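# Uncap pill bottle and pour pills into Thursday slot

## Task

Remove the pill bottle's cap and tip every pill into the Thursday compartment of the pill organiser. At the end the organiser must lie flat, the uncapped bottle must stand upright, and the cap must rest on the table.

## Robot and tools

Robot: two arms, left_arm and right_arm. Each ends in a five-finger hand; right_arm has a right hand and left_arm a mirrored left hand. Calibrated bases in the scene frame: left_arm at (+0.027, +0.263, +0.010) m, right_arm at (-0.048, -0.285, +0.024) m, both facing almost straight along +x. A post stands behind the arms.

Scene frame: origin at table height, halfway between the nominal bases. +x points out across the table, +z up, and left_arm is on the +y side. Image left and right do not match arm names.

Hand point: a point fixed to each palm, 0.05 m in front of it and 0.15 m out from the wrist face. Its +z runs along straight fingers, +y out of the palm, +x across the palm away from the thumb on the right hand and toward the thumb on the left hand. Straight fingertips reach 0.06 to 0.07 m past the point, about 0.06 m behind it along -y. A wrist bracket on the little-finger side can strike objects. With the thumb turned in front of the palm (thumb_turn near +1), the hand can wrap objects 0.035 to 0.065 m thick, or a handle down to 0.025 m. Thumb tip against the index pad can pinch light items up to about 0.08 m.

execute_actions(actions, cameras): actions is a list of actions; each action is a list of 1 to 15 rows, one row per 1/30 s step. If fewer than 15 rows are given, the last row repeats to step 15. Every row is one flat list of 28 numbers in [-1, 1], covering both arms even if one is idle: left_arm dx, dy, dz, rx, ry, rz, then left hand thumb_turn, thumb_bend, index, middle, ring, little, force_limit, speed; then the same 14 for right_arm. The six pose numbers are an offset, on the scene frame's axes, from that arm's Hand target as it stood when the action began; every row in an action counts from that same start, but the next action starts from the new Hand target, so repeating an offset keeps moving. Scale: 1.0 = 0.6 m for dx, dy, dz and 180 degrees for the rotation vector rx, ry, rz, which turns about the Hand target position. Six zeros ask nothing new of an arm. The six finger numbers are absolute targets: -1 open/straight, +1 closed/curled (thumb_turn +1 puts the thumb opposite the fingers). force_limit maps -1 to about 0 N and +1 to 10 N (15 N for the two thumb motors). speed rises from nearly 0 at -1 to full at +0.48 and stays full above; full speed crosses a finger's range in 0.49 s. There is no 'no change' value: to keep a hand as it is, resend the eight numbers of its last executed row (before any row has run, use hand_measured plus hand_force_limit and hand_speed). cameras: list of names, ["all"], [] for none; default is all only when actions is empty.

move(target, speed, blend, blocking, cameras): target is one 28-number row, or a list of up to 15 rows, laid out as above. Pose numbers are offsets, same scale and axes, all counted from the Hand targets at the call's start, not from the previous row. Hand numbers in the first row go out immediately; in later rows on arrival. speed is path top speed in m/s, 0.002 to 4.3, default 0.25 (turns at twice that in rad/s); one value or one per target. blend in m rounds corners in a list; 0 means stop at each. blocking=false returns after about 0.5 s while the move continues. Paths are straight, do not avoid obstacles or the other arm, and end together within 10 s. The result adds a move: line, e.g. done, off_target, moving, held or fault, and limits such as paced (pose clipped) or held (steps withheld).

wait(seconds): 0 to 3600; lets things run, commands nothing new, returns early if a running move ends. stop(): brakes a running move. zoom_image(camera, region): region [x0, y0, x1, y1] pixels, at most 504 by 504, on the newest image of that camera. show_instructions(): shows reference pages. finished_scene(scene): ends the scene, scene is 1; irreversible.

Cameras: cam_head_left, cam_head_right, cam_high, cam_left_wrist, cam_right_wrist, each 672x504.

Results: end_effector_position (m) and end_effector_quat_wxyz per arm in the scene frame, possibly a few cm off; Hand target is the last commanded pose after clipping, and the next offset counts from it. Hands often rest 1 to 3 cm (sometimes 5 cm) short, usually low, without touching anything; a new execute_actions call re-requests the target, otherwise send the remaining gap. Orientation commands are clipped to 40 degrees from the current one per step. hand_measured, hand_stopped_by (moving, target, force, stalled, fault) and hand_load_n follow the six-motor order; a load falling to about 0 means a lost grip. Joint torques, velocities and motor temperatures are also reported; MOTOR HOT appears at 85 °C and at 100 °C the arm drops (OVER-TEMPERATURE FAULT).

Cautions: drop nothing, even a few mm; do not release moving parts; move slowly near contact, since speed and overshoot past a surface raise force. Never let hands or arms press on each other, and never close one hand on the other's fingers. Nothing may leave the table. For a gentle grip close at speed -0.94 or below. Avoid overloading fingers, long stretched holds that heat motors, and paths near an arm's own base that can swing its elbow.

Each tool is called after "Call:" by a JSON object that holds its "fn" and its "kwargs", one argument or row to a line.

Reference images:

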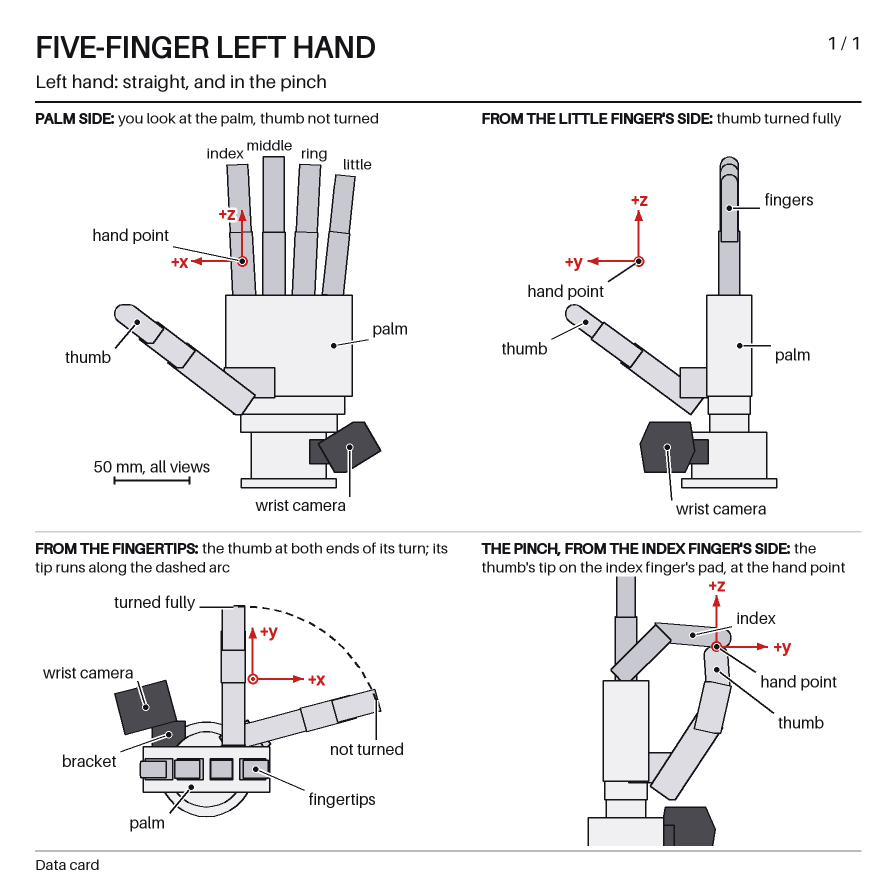

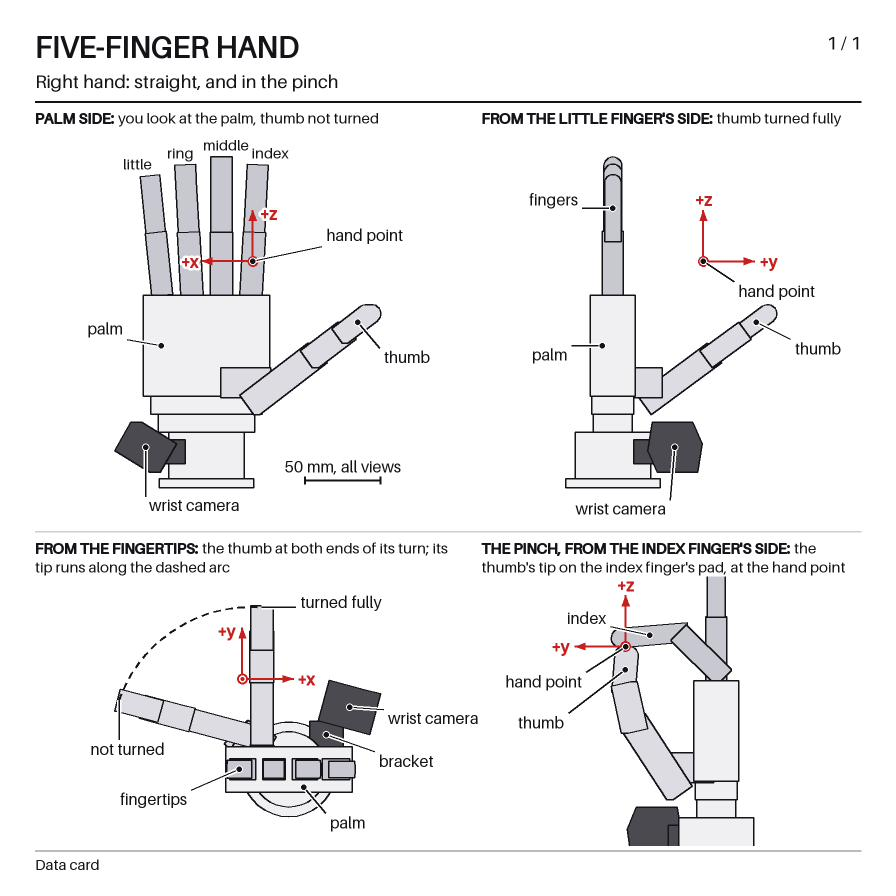

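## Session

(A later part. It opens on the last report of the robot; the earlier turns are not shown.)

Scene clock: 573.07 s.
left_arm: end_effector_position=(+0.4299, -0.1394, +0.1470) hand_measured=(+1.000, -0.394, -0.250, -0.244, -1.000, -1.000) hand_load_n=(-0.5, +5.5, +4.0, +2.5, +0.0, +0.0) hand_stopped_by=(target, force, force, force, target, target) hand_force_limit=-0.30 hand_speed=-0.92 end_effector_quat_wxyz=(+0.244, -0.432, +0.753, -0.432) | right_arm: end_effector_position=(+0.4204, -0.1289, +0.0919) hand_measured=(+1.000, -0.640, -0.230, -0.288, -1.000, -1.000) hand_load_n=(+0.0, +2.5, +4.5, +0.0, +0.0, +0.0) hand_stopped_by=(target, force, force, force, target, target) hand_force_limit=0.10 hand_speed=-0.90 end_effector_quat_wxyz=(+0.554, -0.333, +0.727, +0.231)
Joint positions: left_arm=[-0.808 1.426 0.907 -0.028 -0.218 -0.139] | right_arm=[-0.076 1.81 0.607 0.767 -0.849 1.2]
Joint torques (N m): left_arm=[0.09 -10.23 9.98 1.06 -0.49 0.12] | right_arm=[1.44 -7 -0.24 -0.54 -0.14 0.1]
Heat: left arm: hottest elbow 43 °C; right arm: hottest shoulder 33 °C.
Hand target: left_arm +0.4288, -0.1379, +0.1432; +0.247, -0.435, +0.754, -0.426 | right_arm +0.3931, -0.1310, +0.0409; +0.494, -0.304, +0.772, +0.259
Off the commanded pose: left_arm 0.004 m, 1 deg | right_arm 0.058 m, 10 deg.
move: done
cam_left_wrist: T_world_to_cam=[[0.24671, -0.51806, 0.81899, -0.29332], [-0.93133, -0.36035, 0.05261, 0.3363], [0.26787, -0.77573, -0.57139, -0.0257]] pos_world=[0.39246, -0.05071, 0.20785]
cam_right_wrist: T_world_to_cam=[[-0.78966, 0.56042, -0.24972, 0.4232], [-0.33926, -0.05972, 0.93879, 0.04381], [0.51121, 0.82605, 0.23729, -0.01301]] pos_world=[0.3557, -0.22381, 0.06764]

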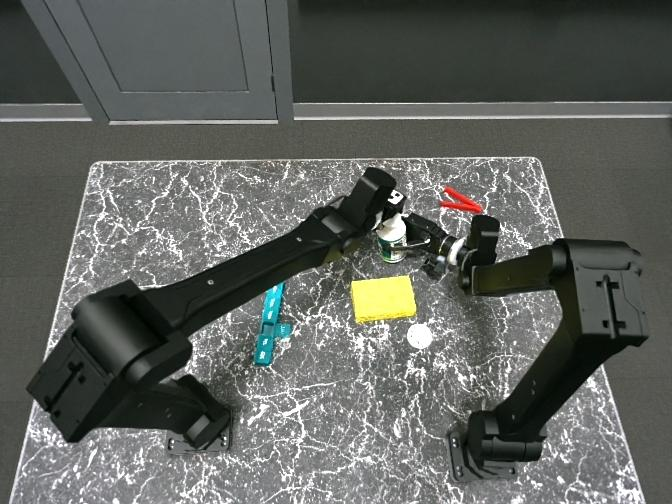

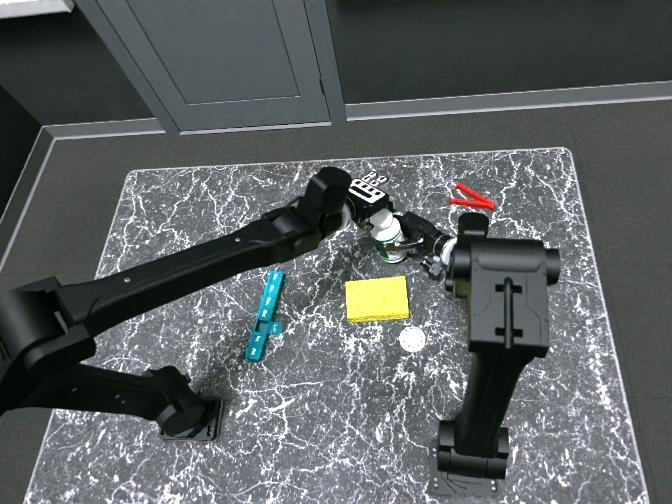

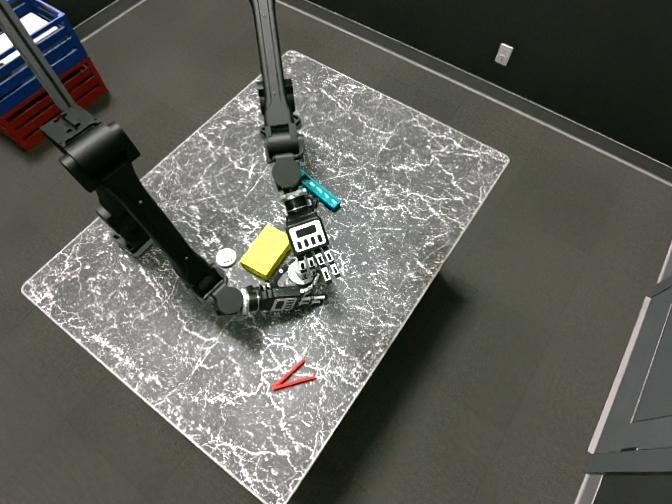

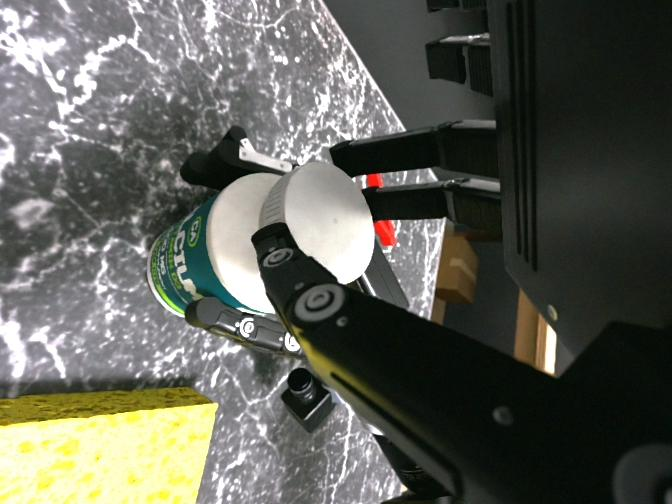

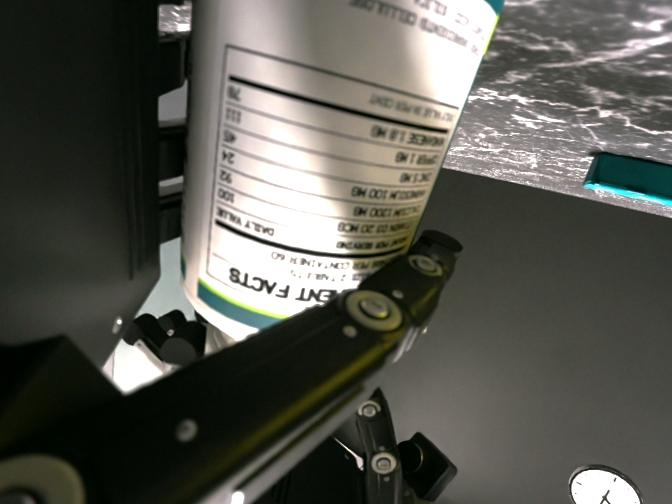

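Call:
{"fn": "move", "kwargs": {
  "target": [0,0,0,0,0,0,1,0.1,0.1,0.1,-1,-1,-0.3,-0.92, 0,0,0,0,0,0,1,0.8,0.8,0.8,-1,-1,0.7,-0.92],
  "speed": 0.1,
  "cameras": ["all"]
}}

Call:
{"fn": "zoom_image", "kwargs": {
  "camera": "cam_head_left",
  "region": [350, 170, 450, 280]
}}

Scene clock: 584.10 s.
left_arm: end_effector_position=(+0.4298, -0.1394, +0.1472) hand_measured=(+1.000, -0.394, -0.250, -0.244, -1.000, -1.000) hand_load_n=(-1.0, +5.0, +4.0, +2.0, +0.0, +0.0) hand_stopped_by=(target, force, force, force, target, target) hand_force_limit=-0.30 hand_speed=-0.92 end_effector_quat_wxyz=(+0.244, -0.432, +0.753, -0.432) | right_arm: end_effector_position=(+0.4204, -0.1289, +0.0919) hand_measured=(+1.000, -0.614, -0.204, -0.208, -1.000, -1.000) hand_load_n=(+2.0, +13.5, +5.5, +9.0, +0.0, +0.0) hand_stopped_by=(target, force, force, force, target, target) hand_force_limit=0.70 hand_speed=-0.92 end_effector_quat_wxyz=(+0.554, -0.333, +0.727, +0.231)
Joint positions: left_arm=[-0.809 1.426 0.907 -0.028 -0.22 -0.14] | right_arm=[-0.076 1.81 0.607 0.767 -0.849 1.2]
Joint torques (N m): left_arm=[0.15 -10.17 10 1.06 -0.41 0.11] | right_arm=[1.44 -7 -0.24 -0.55 -0.14 0.09]
Heat: left arm: hottest elbow 43 °C; right arm: hottest shoulder 33 °C.
Hand target: left_arm +0.4289, -0.1379, +0.1433; +0.247, -0.435, +0.754, -0.426 | right_arm +0.3931, -0.1310, +0.0409; +0.494, -0.304, +0.772, +0.259
Off the commanded pose: left_arm 0.004 m, 1 deg | right_arm 0.058 m, 10 deg.
move: done
cam_left_wrist: T_world_to_cam=[[0.24722, -0.51757, 0.81915, -0.29367], [-0.93085, -0.36163, 0.05244, 0.33576], [0.26909, -0.77546, -0.57118, -0.02609]] pos_world=[0.39216, -0.05081, 0.20805]
cam_right_wrist: T_world_to_cam=[[-0.78969, 0.56069, -0.24903, 0.42323], [-0.33876, -0.06008, 0.93895, 0.04354], [0.5115, 0.82584, 0.23738, -0.01317]] pos_world=[0.3557, -0.22381, 0.06764]

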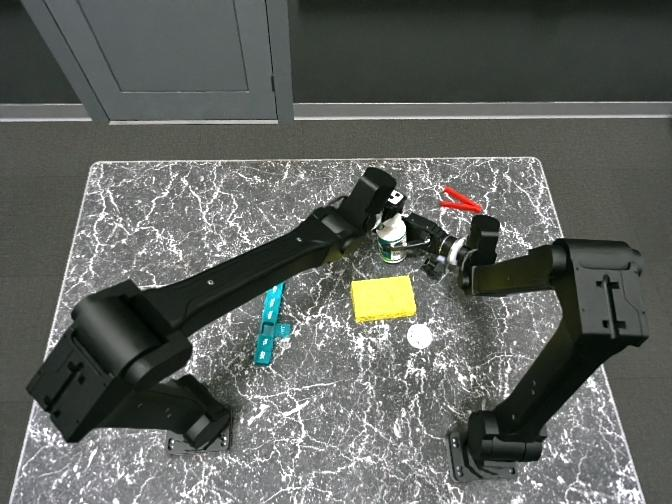

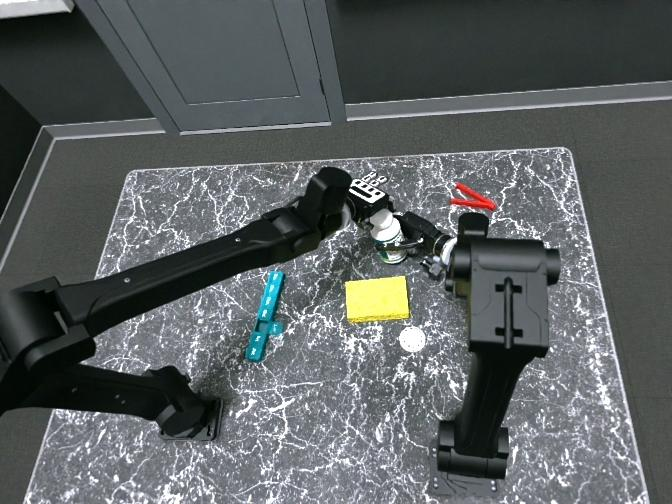

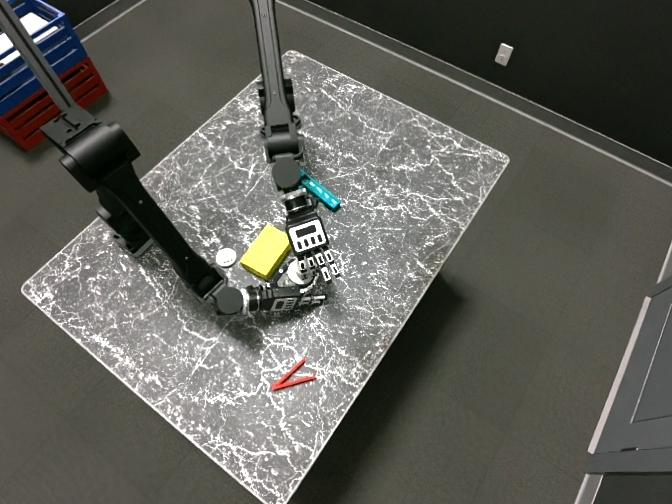

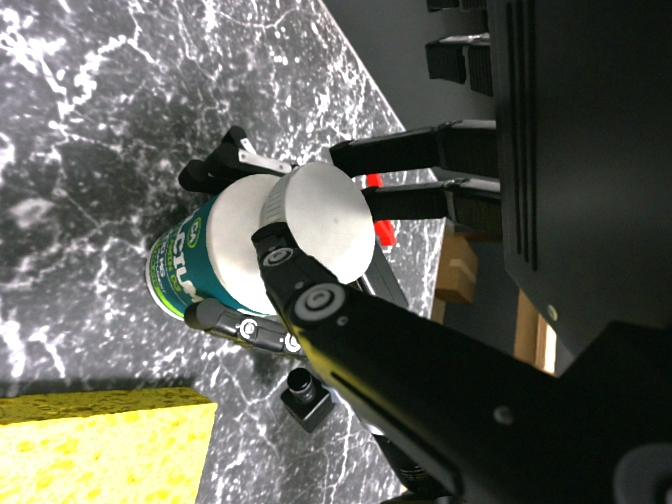

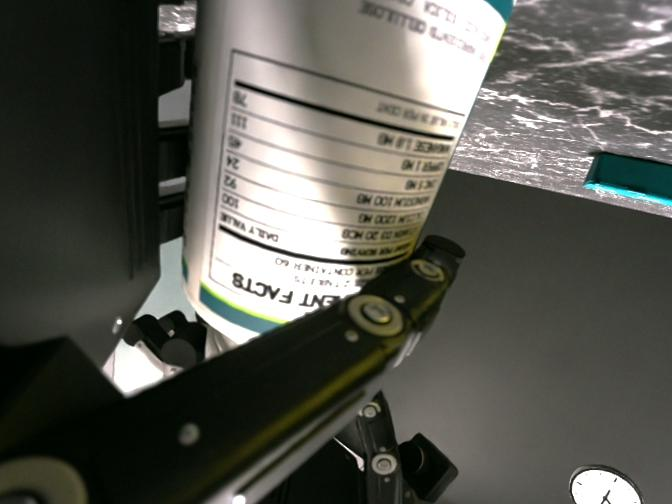

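Scaled by 4.582 from the camera's image (finer frame: 960x720).

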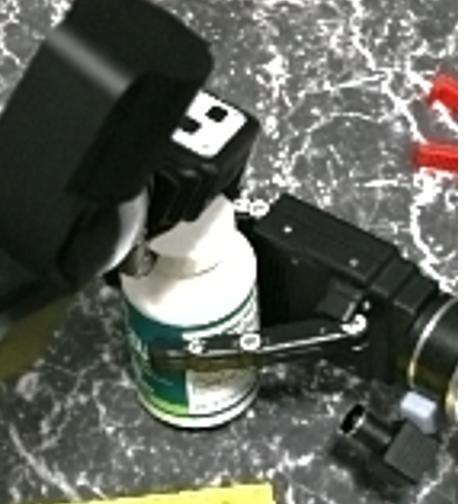

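Call:
{"fn": "move", "kwargs": {
  "target": [0,0,0,0,0,0,1,0.2,0.2,0.2,-1,-1,0.1,-0.92, 0,0,0,0,0,0,1,0.8,0.8,0.8,-1,-1,0.7,-0.92],
  "speed": 0.1
}}

Call:
{"fn": "move", "kwargs": {
  "target": [0.0037,-0.0048,0,0,0,0.0833,1,0.2,0.2,0.2,-1,-1,0.1,-0.92, 0,0,0,0,0,0,1,0.8,0.8,0.8,-1,-1,0.7,-0.92],
  "speed": 0.1,
  "cameras": ["all"]
}}

Call:
{"fn": "zoom_image", "kwargs": {
  "camera": "cam_head_left",
  "region": [350, 170, 450, 280]
}}

Scene clock: 590.07 s.
left_arm: end_effector_position=(+0.4298, -0.1394, +0.1472) hand_measured=(+1.000, -0.384, -0.230, -0.216, -1.000, -1.000) hand_load_n=(-1.0, +8.0, +5.5, +6.0, +0.0, +0.0) hand_stopped_by=(target, force, force, force, target, target) hand_force_limit=0.10 hand_speed=-0.92 end_effector_quat_wxyz=(+0.244, -0.432, +0.753, -0.432) | right_arm: end_effector_position=(+0.4203, -0.1289, +0.0918) hand_measured=(+1.000, -0.614, -0.204, -0.208, -1.000, -1.000) hand_load_n=(+2.0, +14.0, +5.5, +9.0, +0.0, +0.0) hand_stopped_by=(target, force, force, force, target, target) hand_force_limit=0.70 hand_speed=-0.92 end_effector_quat_wxyz=(+0.555, -0.334, +0.727, +0.230)
Joint positions: left_arm=[-0.809 1.426 0.907 -0.028 -0.22 -0.14] | right_arm=[-0.076 1.81 0.607 0.767 -0.849 1.197]
Joint torques (N m): left_arm=[0.21 -10.11 10.02 1.07 -0.41 0.12] | right_arm=[1.44 -6.95 -0.25 -0.54 -0.13 0.12]
Heat: left arm: hottest elbow 43 °C; right arm: hottest shoulder 33 °C.
Hand target: left_arm +0.4289, -0.1379, +0.1433; +0.247, -0.435, +0.754, -0.426 | right_arm +0.3931, -0.1310, +0.0409; +0.494, -0.304, +0.772, +0.259
Off the commanded pose: left_arm 0.004 m, 1 deg | right_arm 0.058 m, 10 deg.
move: done

Scene clock: 592.07 s.
left_arm: end_effector_position=(+0.4298, -0.1333, +0.1445) hand_measured=(+1.000, -0.384, -0.230, -0.214, -1.000, -1.000) hand_load_n=(-1.5, +4.5, +8.0, +0.0, +0.0, +0.0) hand_stopped_by=(target, force, force, force, target, target) hand_force_limit=0.10 hand_speed=-0.92 end_effector_quat_wxyz=(+0.299, -0.532, +0.686, -0.398) | right_arm: end_effector_position=(+0.4194, -0.1287, +0.0905) hand_measured=(+1.000, -0.614, -0.204, -0.208, -1.000, -1.000) hand_load_n=(+1.0, +14.5, +5.0, +8.0, +0.0, +0.0) hand_stopped_by=(target, force, force, force, target, target) hand_force_limit=0.70 hand_speed=-0.92 end_effector_quat_wxyz=(+0.557, -0.341, +0.723, +0.225)
Joint positions: left_arm=[-0.885 1.437 0.923 -0.103 -0.509 -0.348] | right_arm=[-0.076 1.81 0.606 0.767 -0.849 1.177]
Joint torques (N m): left_arm=[-0.38 -8.88 12.46 0.39 -0.42 0.13] | right_arm=[1.49 -6.95 -0.21 -0.53 -0.08 0.31]
Heat: left arm: hottest elbow 43 °C; right arm: hottest shoulder 33 °C.
Hand target: left_arm +0.4311, -0.1406, +0.1431; +0.300, -0.530, +0.691, -0.390 | right_arm +0.3930, -0.1309, +0.0409; +0.494, -0.304, +0.772, +0.259
Off the commanded pose: left_arm 0.008 m, 1 deg | right_arm 0.056 m, 11 deg.
move: done
cam_left_wrist: T_world_to_cam=[[0.37707, -0.42612, 0.82234, -0.33239], [-0.7993, -0.59828, 0.05649, 0.2495], [0.46792, -0.67859, -0.56618, -0.09605]] pos_world=[0.36971, -0.05755, 0.20486]
cam_right_wrist: T_world_to_cam=[[-0.7893, 0.55146, -0.26998, 0.42255], [-0.35336, -0.04838, 0.93424, 0.0526], [0.50213, 0.8328, 0.23305, -0.00731]] pos_world=[0.35578, -0.22439, 0.06664]

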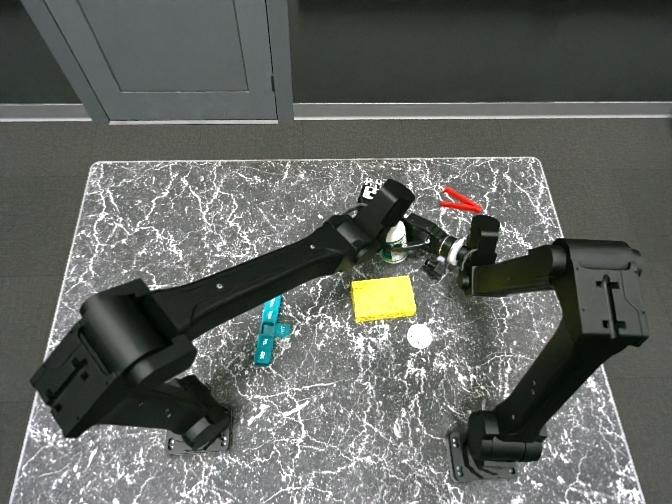

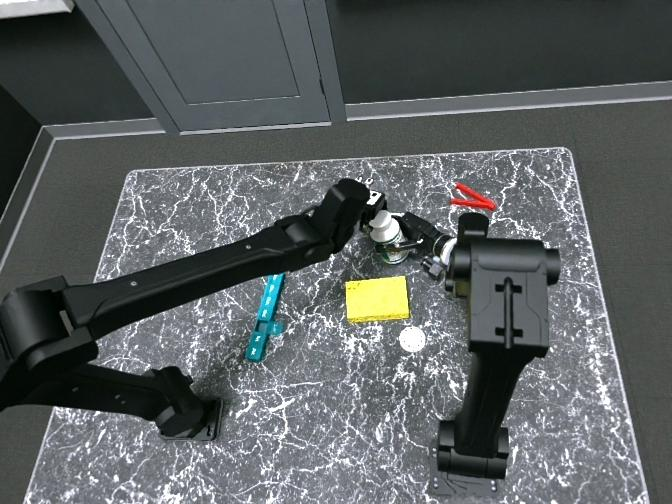

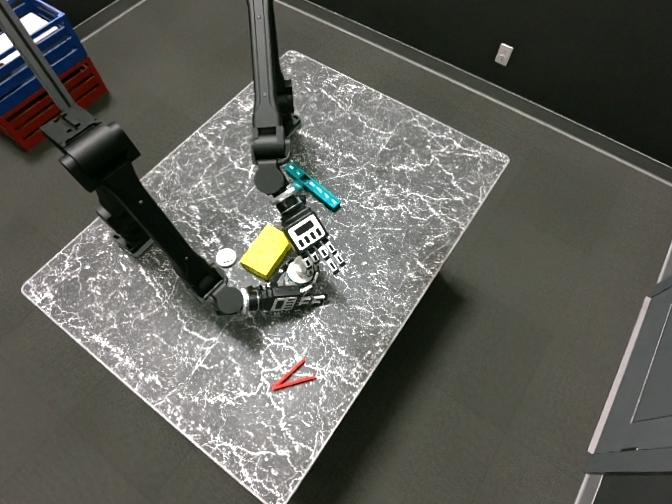

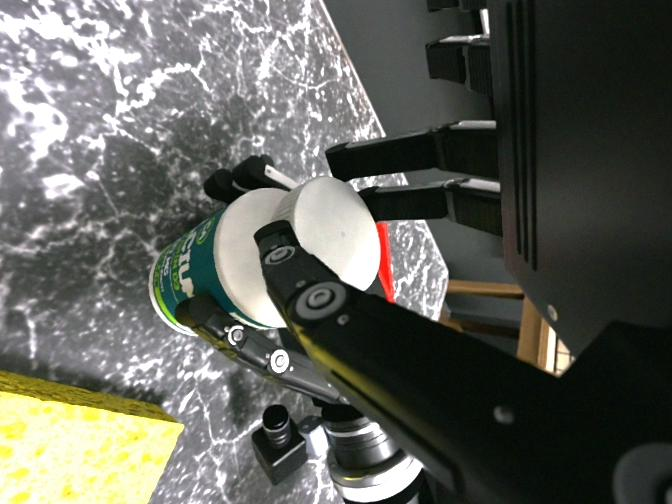

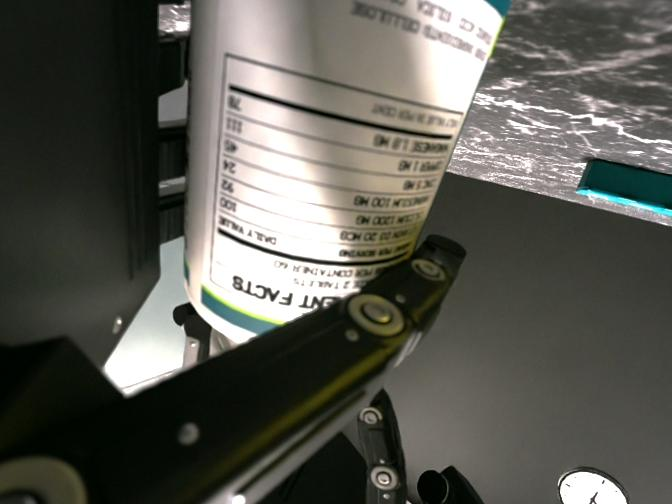

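Scaled by 4.582 from the camera's image (finer frame: 960x720).

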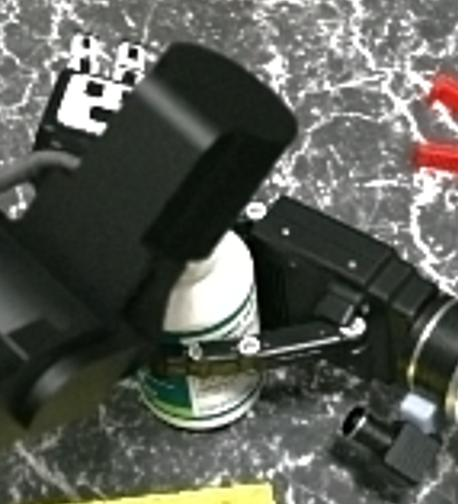

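Call:
{"fn": "zoom_image", "kwargs": {
  "camera": "cam_left_wrist",
  "region": [200, 120, 450, 340]
}}

Scaled by 2.016 from the camera's image (finer frame: 960x720).

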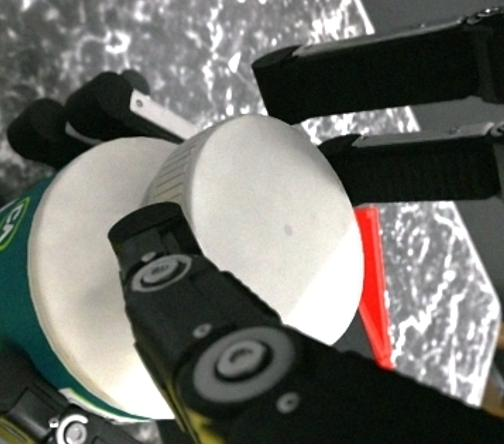

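Call:
{"fn": "move", "kwargs": {
  "target": [0,0,0,0,0,0,1,0.25,0.25,0.25,-1,-1,0.1,-0.92, 0,0,0,0,0,0,1,0.8,0.8,0.8,-1,-1,0.7,-0.92],
  "speed": 0.1
}}

Call:
{"fn": "move", "kwargs": {
  "target": [0.001,-0.001,0,0,0,0.0833,1,0.25,0.25,0.25,-1,-1,0.1,-0.92, 0,0,0,0,0,0,1,0.8,0.8,0.8,-1,-1,0.7,-0.92],
  "speed": 0.1,
  "cameras": ["all"]
}}

Call:
{"fn": "zoom_image", "kwargs": {
  "camera": "cam_head_left",
  "region": [350, 170, 450, 280]
}}

Call:
{"fn": "zoom_image", "kwargs": {
  "camera": "cam_left_wrist",
  "region": [200, 120, 450, 340]
}}

Scene clock: 601.90 s.
left_arm: end_effector_position=(+0.4301, -0.1329, +0.1446) hand_measured=(+1.000, -0.352, -0.230, -0.166, -1.000, -1.000) hand_load_n=(-0.5, +8.5, +7.5, +5.5, +0.0, +0.0) hand_stopped_by=(target, force, force, force, target, target) hand_force_limit=0.10 hand_speed=-0.92 end_effector_quat_wxyz=(+0.300, -0.532, +0.685, -0.397) | right_arm: end_effector_position=(+0.4194, -0.1287, +0.0905) hand_measured=(+1.000, -0.614, -0.204, -0.208, -1.000, -1.000) hand_load_n=(+1.5, +14.5, +5.5, +8.0, +0.0, +0.5) hand_stopped_by=(target, force, force, force, target, target) hand_force_limit=0.70 hand_speed=-0.92 end_effector_quat_wxyz=(+0.557, -0.341, +0.723, +0.225)
Joint positions: left_arm=[-0.885 1.437 0.923 -0.103 -0.512 -0.349] | right_arm=[-0.076 1.81 0.606 0.767 -0.849 1.177]
Joint torques (N m): left_arm=[-0.32 -8.88 12.49 0.34 -0.33 0.15] | right_arm=[1.44 -6.95 -0.23 -0.53 -0.07 0.31]
Heat: left arm: hottest elbow 43 °C; right arm: hottest shoulder 33 °C.
Hand target: left_arm +0.4312, -0.1406, +0.1433; +0.300, -0.530, +0.691, -0.390 | right_arm +0.3930, -0.1310, +0.0409; +0.494, -0.304, +0.772, +0.259
Off the commanded pose: left_arm 0.008 m, 1 deg | right_arm 0.056 m, 11 deg.
move: done

Scene clock: 604.03 s.
left_arm: end_effector_position=(+0.4306, -0.1227, +0.1299) hand_measured=(+1.000, -0.348, -0.230, -0.164, -1.000, -1.000) hand_load_n=(+0.0, +0.0, +1.5, +0.0, +0.0, +0.0) hand_stopped_by=(target, force, force, force, target, target) hand_force_limit=0.10 hand_speed=-0.92 end_effector_quat_wxyz=(-0.354, +0.619, -0.615, +0.337) | right_arm: end_effector_position=(+0.4194, -0.1287, +0.0905) hand_measured=(+1.000, -0.614, -0.204, -0.208, -1.000, -1.000) hand_load_n=(+0.5, +15.0, +4.5, +8.0, +0.0, +0.5) hand_stopped_by=(target, force, force, force, target, target) hand_force_limit=0.70 hand_speed=-0.92 end_effector_quat_wxyz=(+0.557, -0.341, +0.723, +0.225)
Joint positions: left_arm=[-0.945 1.506 0.999 -0.308 -0.77 -0.615] | right_arm=[-0.076 1.81 0.606 0.767 -0.85 1.177]
Joint torques (N m): left_arm=[-1.14 -10.64 13.46 0.35 -0.21 0.1] | right_arm=[1.44 -6.95 -0.21 -0.54 -0.05 0.31]
Heat: left arm: hottest elbow 43 °C; right arm: hottest shoulder 33 °C.
Hand target: left_arm +0.4318, -0.1414, +0.1433; -0.348, +0.615, -0.616, +0.348 | right_arm +0.3931, -0.1310, +0.0409; +0.494, -0.304, +0.772, +0.259
Off the commanded pose: left_arm 0.023 m, 1 deg | right_arm 0.056 m, 11 deg.
move: off_target (left_arm)
cam_left_wrist: T_world_to_cam=[[0.49567, -0.33315, 0.80207, -0.35318], [-0.60495, -0.79507, 0.04362, 0.15115], [0.62317, -0.50684, -0.59563, -0.13947]] pos_world=[0.35341, -0.06818, 0.19361]
cam_right_wrist: T_world_to_cam=[[-0.78951, 0.55121, -0.2699, 0.42256], [-0.35337, -0.0487, 0.93422, 0.05253], [0.5018, 0.83294, 0.23323, -0.00717]] pos_world=[0.35578, -0.22439, 0.06664]

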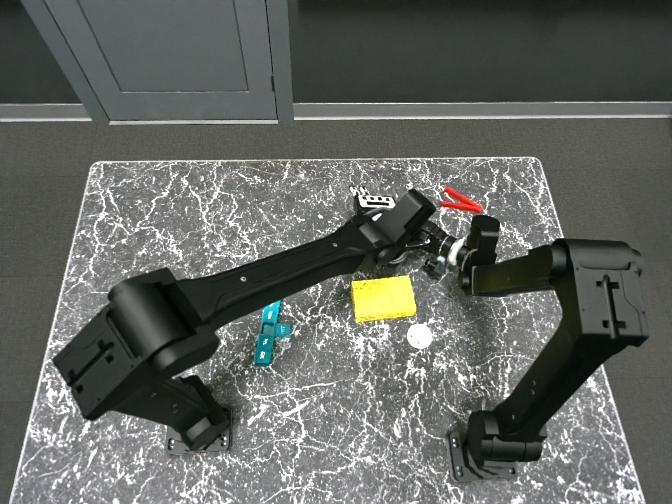

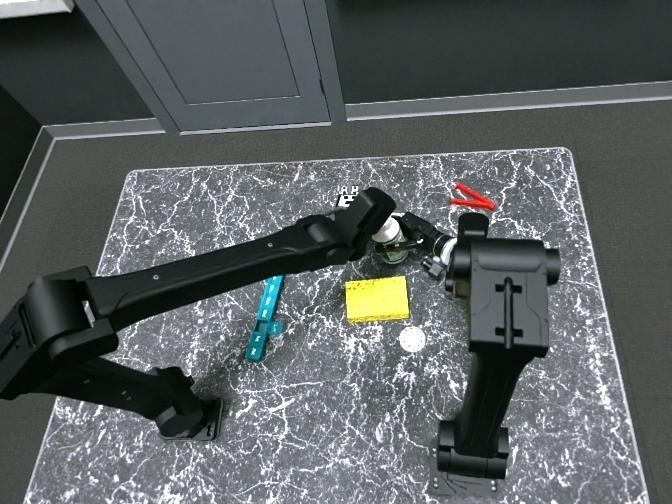

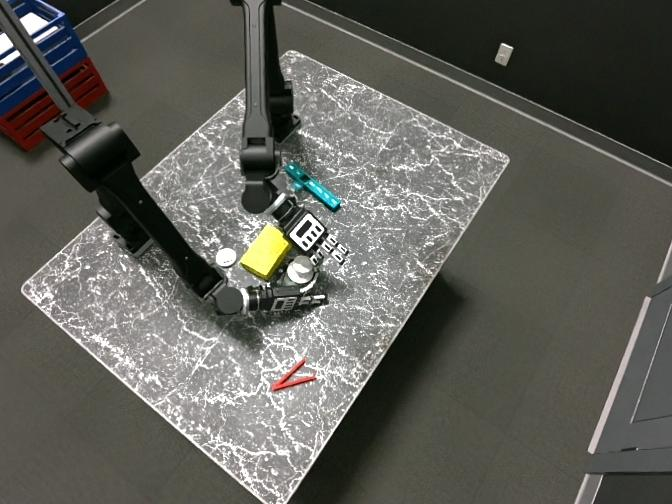

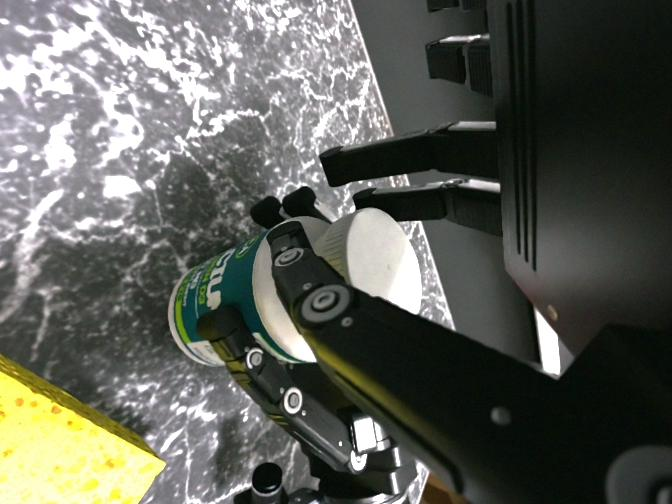

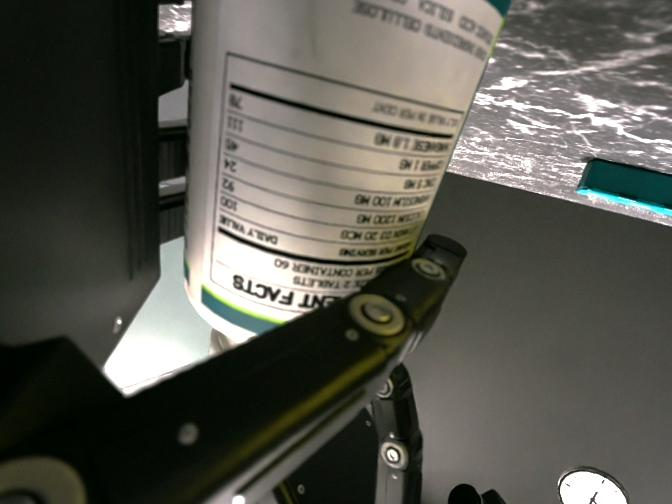

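Scaled by 4.582 from the camera's image (finer frame: 960x720).

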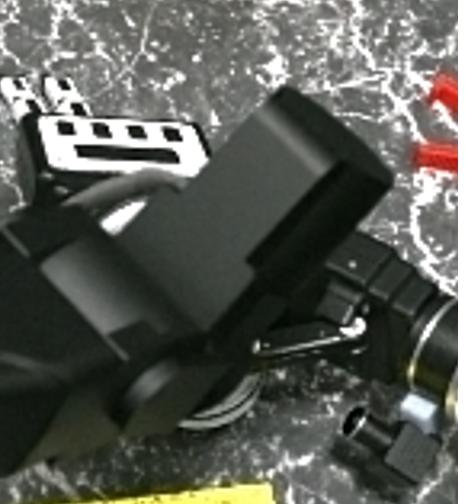

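Scaled by 2.016 from the camera's image (finer frame: 960x720).

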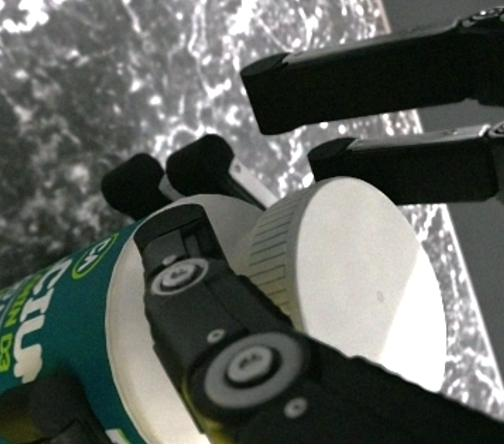

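Call:
{"fn": "move", "kwargs": {
  "target": [0,0,0,0,0,0,1,-0.8,-0.7,-0.7,-1,-1,0.1,-0.5, 0,0,0,0,0,0,1,0.8,0.8,0.8,-1,-1,0.7,-0.92],
  "speed": 0.1
}}

Call:
{"fn": "move", "kwargs": {
  "target": [-0.01,0.02,0.1,0,0,-0.0833,1,-0.8,-0.7,-0.7,-1,-1,0.1,-0.5, 0,0,0,0,0,0,1,0.8,0.8,0.8,-1,-1,0.7,-0.92],
  "speed": 0.1,
  "cameras": ["all"]
}}

Call:
{"fn": "zoom_image", "kwargs": {
  "camera": "cam_left_wrist",
  "region": [150, 120, 400, 340]
}}

Scene clock: 615.00 s.
left_arm: end_effector_position=(+0.4287, -0.1226, +0.1286) hand_measured=(+1.000, -0.800, -0.700, -0.700, -1.000, -1.000) hand_load_n=(+0.0, +0.0, +0.0, +0.0, +0.0, +0.0) hand_stopped_by=(target, target, target, target, target, target) hand_force_limit=0.10 hand_speed=-0.50 end_effector_quat_wxyz=(-0.354, +0.618, -0.618, +0.334) | right_arm: end_effector_position=(+0.4195, -0.1287, +0.0908) hand_measured=(+1.000, -0.614, -0.204, -0.208, -1.000, -1.000) hand_load_n=(+1.5, +15.0, +5.5, +8.0, +0.0, +0.5) hand_stopped_by=(target, force, force, force, target, target) hand_force_limit=0.70 hand_speed=-0.92 end_effector_quat_wxyz=(+0.556, -0.339, +0.724, +0.226)
Joint positions: left_arm=[-0.948 1.507 0.999 -0.315 -0.77 -0.615] | right_arm=[-0.076 1.81 0.606 0.767 -0.85 1.183]
Joint torques (N m): left_arm=[-0.91 -10.46 13.44 0.59 -0.22 0.1] | right_arm=[1.44 -6.95 -0.23 -0.53 -0.07 0.26]
Heat: left arm: hottest elbow 44 °C; right arm: hottest shoulder 33 °C.
Hand target: left_arm +0.4318, -0.1414, +0.1434; -0.348, +0.615, -0.616, +0.348 | right_arm +0.3931, -0.1310, +0.0409; +0.494, -0.304, +0.772, +0.259
Off the commanded pose: left_arm 0.024 m, 2 deg | right_arm 0.057 m, 10 deg.
move: done

Scene clock: 617.03 s.
left_arm: end_effector_position=(+0.4143, -0.1279, +0.1832) hand_measured=(+1.000, -0.800, -0.700, -0.700, -1.000, -1.000) hand_load_n=(+0.0, +0.0, +0.0, +0.0, +0.0, +0.0) hand_stopped_by=(target, target, target, target, target, target) hand_force_limit=0.10 hand_speed=-0.50 end_effector_quat_wxyz=(+0.297, -0.528, +0.703, -0.373) | right_arm: end_effector_position=(+0.4195, -0.1287, +0.0908) hand_measured=(+1.000, -0.614, -0.204, -0.208, -1.000, -1.000) hand_load_n=(+1.5, +14.5, +5.0, +8.0, +0.0, +0.0) hand_stopped_by=(target, force, force, force, target, target) hand_force_limit=0.70 hand_speed=-0.92 end_effector_quat_wxyz=(+0.556, -0.339, +0.724, +0.226)
Joint positions: left_arm=[-0.902 1.37 0.999 -0.308 -0.517 -0.353] | right_arm=[-0.076 1.81 0.606 0.767 -0.85 1.183]
Joint torques (N m): left_arm=[1.9 -10.87 12.42 1.61 0.02 0.21] | right_arm=[1.44 -7 -0.23 -0.53 -0.07 0.26]
Heat: left arm: hottest elbow 44 °C; right arm: hottest shoulder 33 °C.
Hand target: left_arm +0.4258, -0.1294, +0.2033; +0.300, -0.530, +0.691, -0.390 | right_arm +0.3931, -0.1310, +0.0409; +0.494, -0.304, +0.772, +0.259
Off the commanded pose: left_arm 0.023 m, 2 deg | right_arm 0.057 m, 11 deg.
move: off_target (left_arm)
cam_left_wrist: T_world_to_cam=[[0.40245, -0.46732, 0.78718, -0.36541], [-0.80271, -0.59354, 0.05803, 0.23984], [0.4401, -0.65523, -0.61399, -0.04]] pos_world=[0.35719, -0.05462, 0.24917]
cam_right_wrist: T_world_to_cam=[[-0.78967, 0.55332, -0.26506, 0.42264], [-0.34997, -0.05139, 0.93535, 0.05044], [0.50393, 0.83138, 0.23423, -0.00851]] pos_world=[0.35568, -0.22419, 0.06684]

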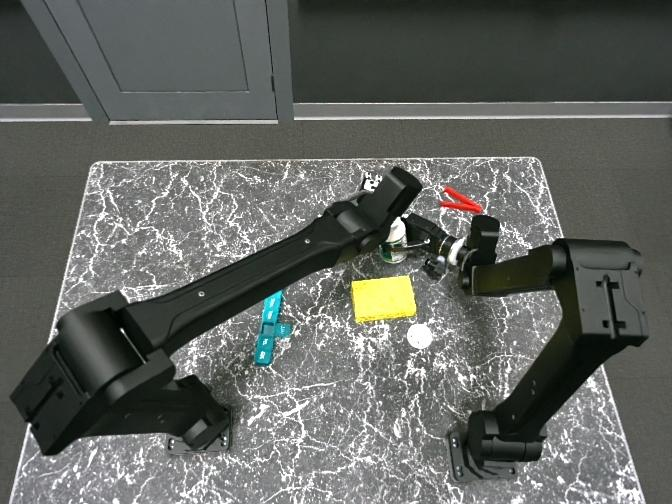

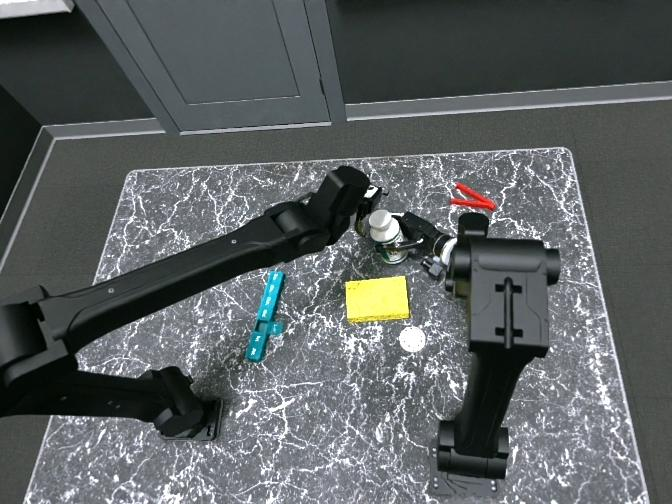

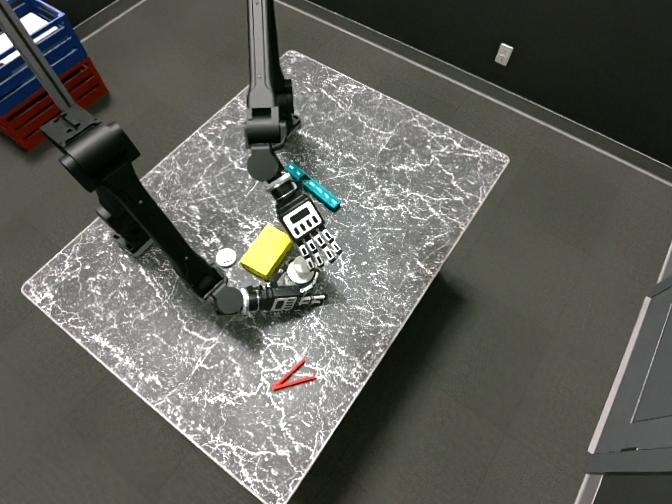

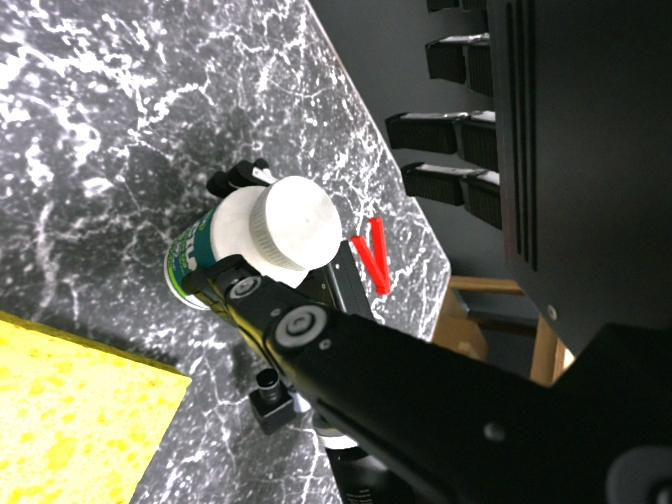

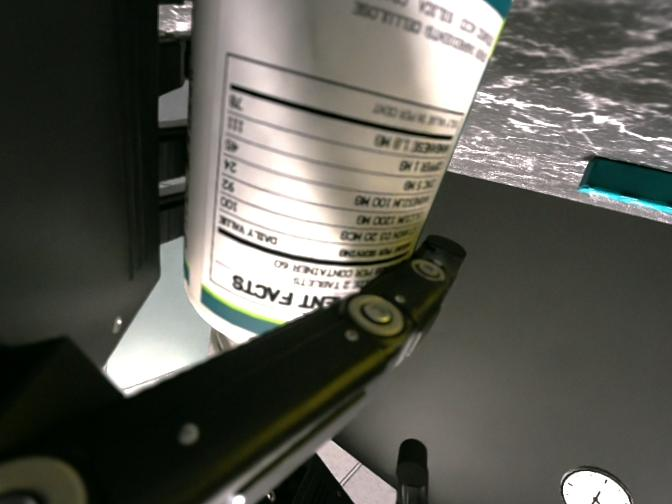

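Scaled by 2.016 from the camera's image (finer frame: 960x720).

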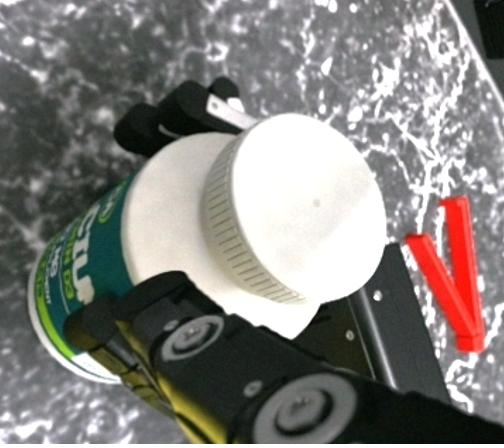

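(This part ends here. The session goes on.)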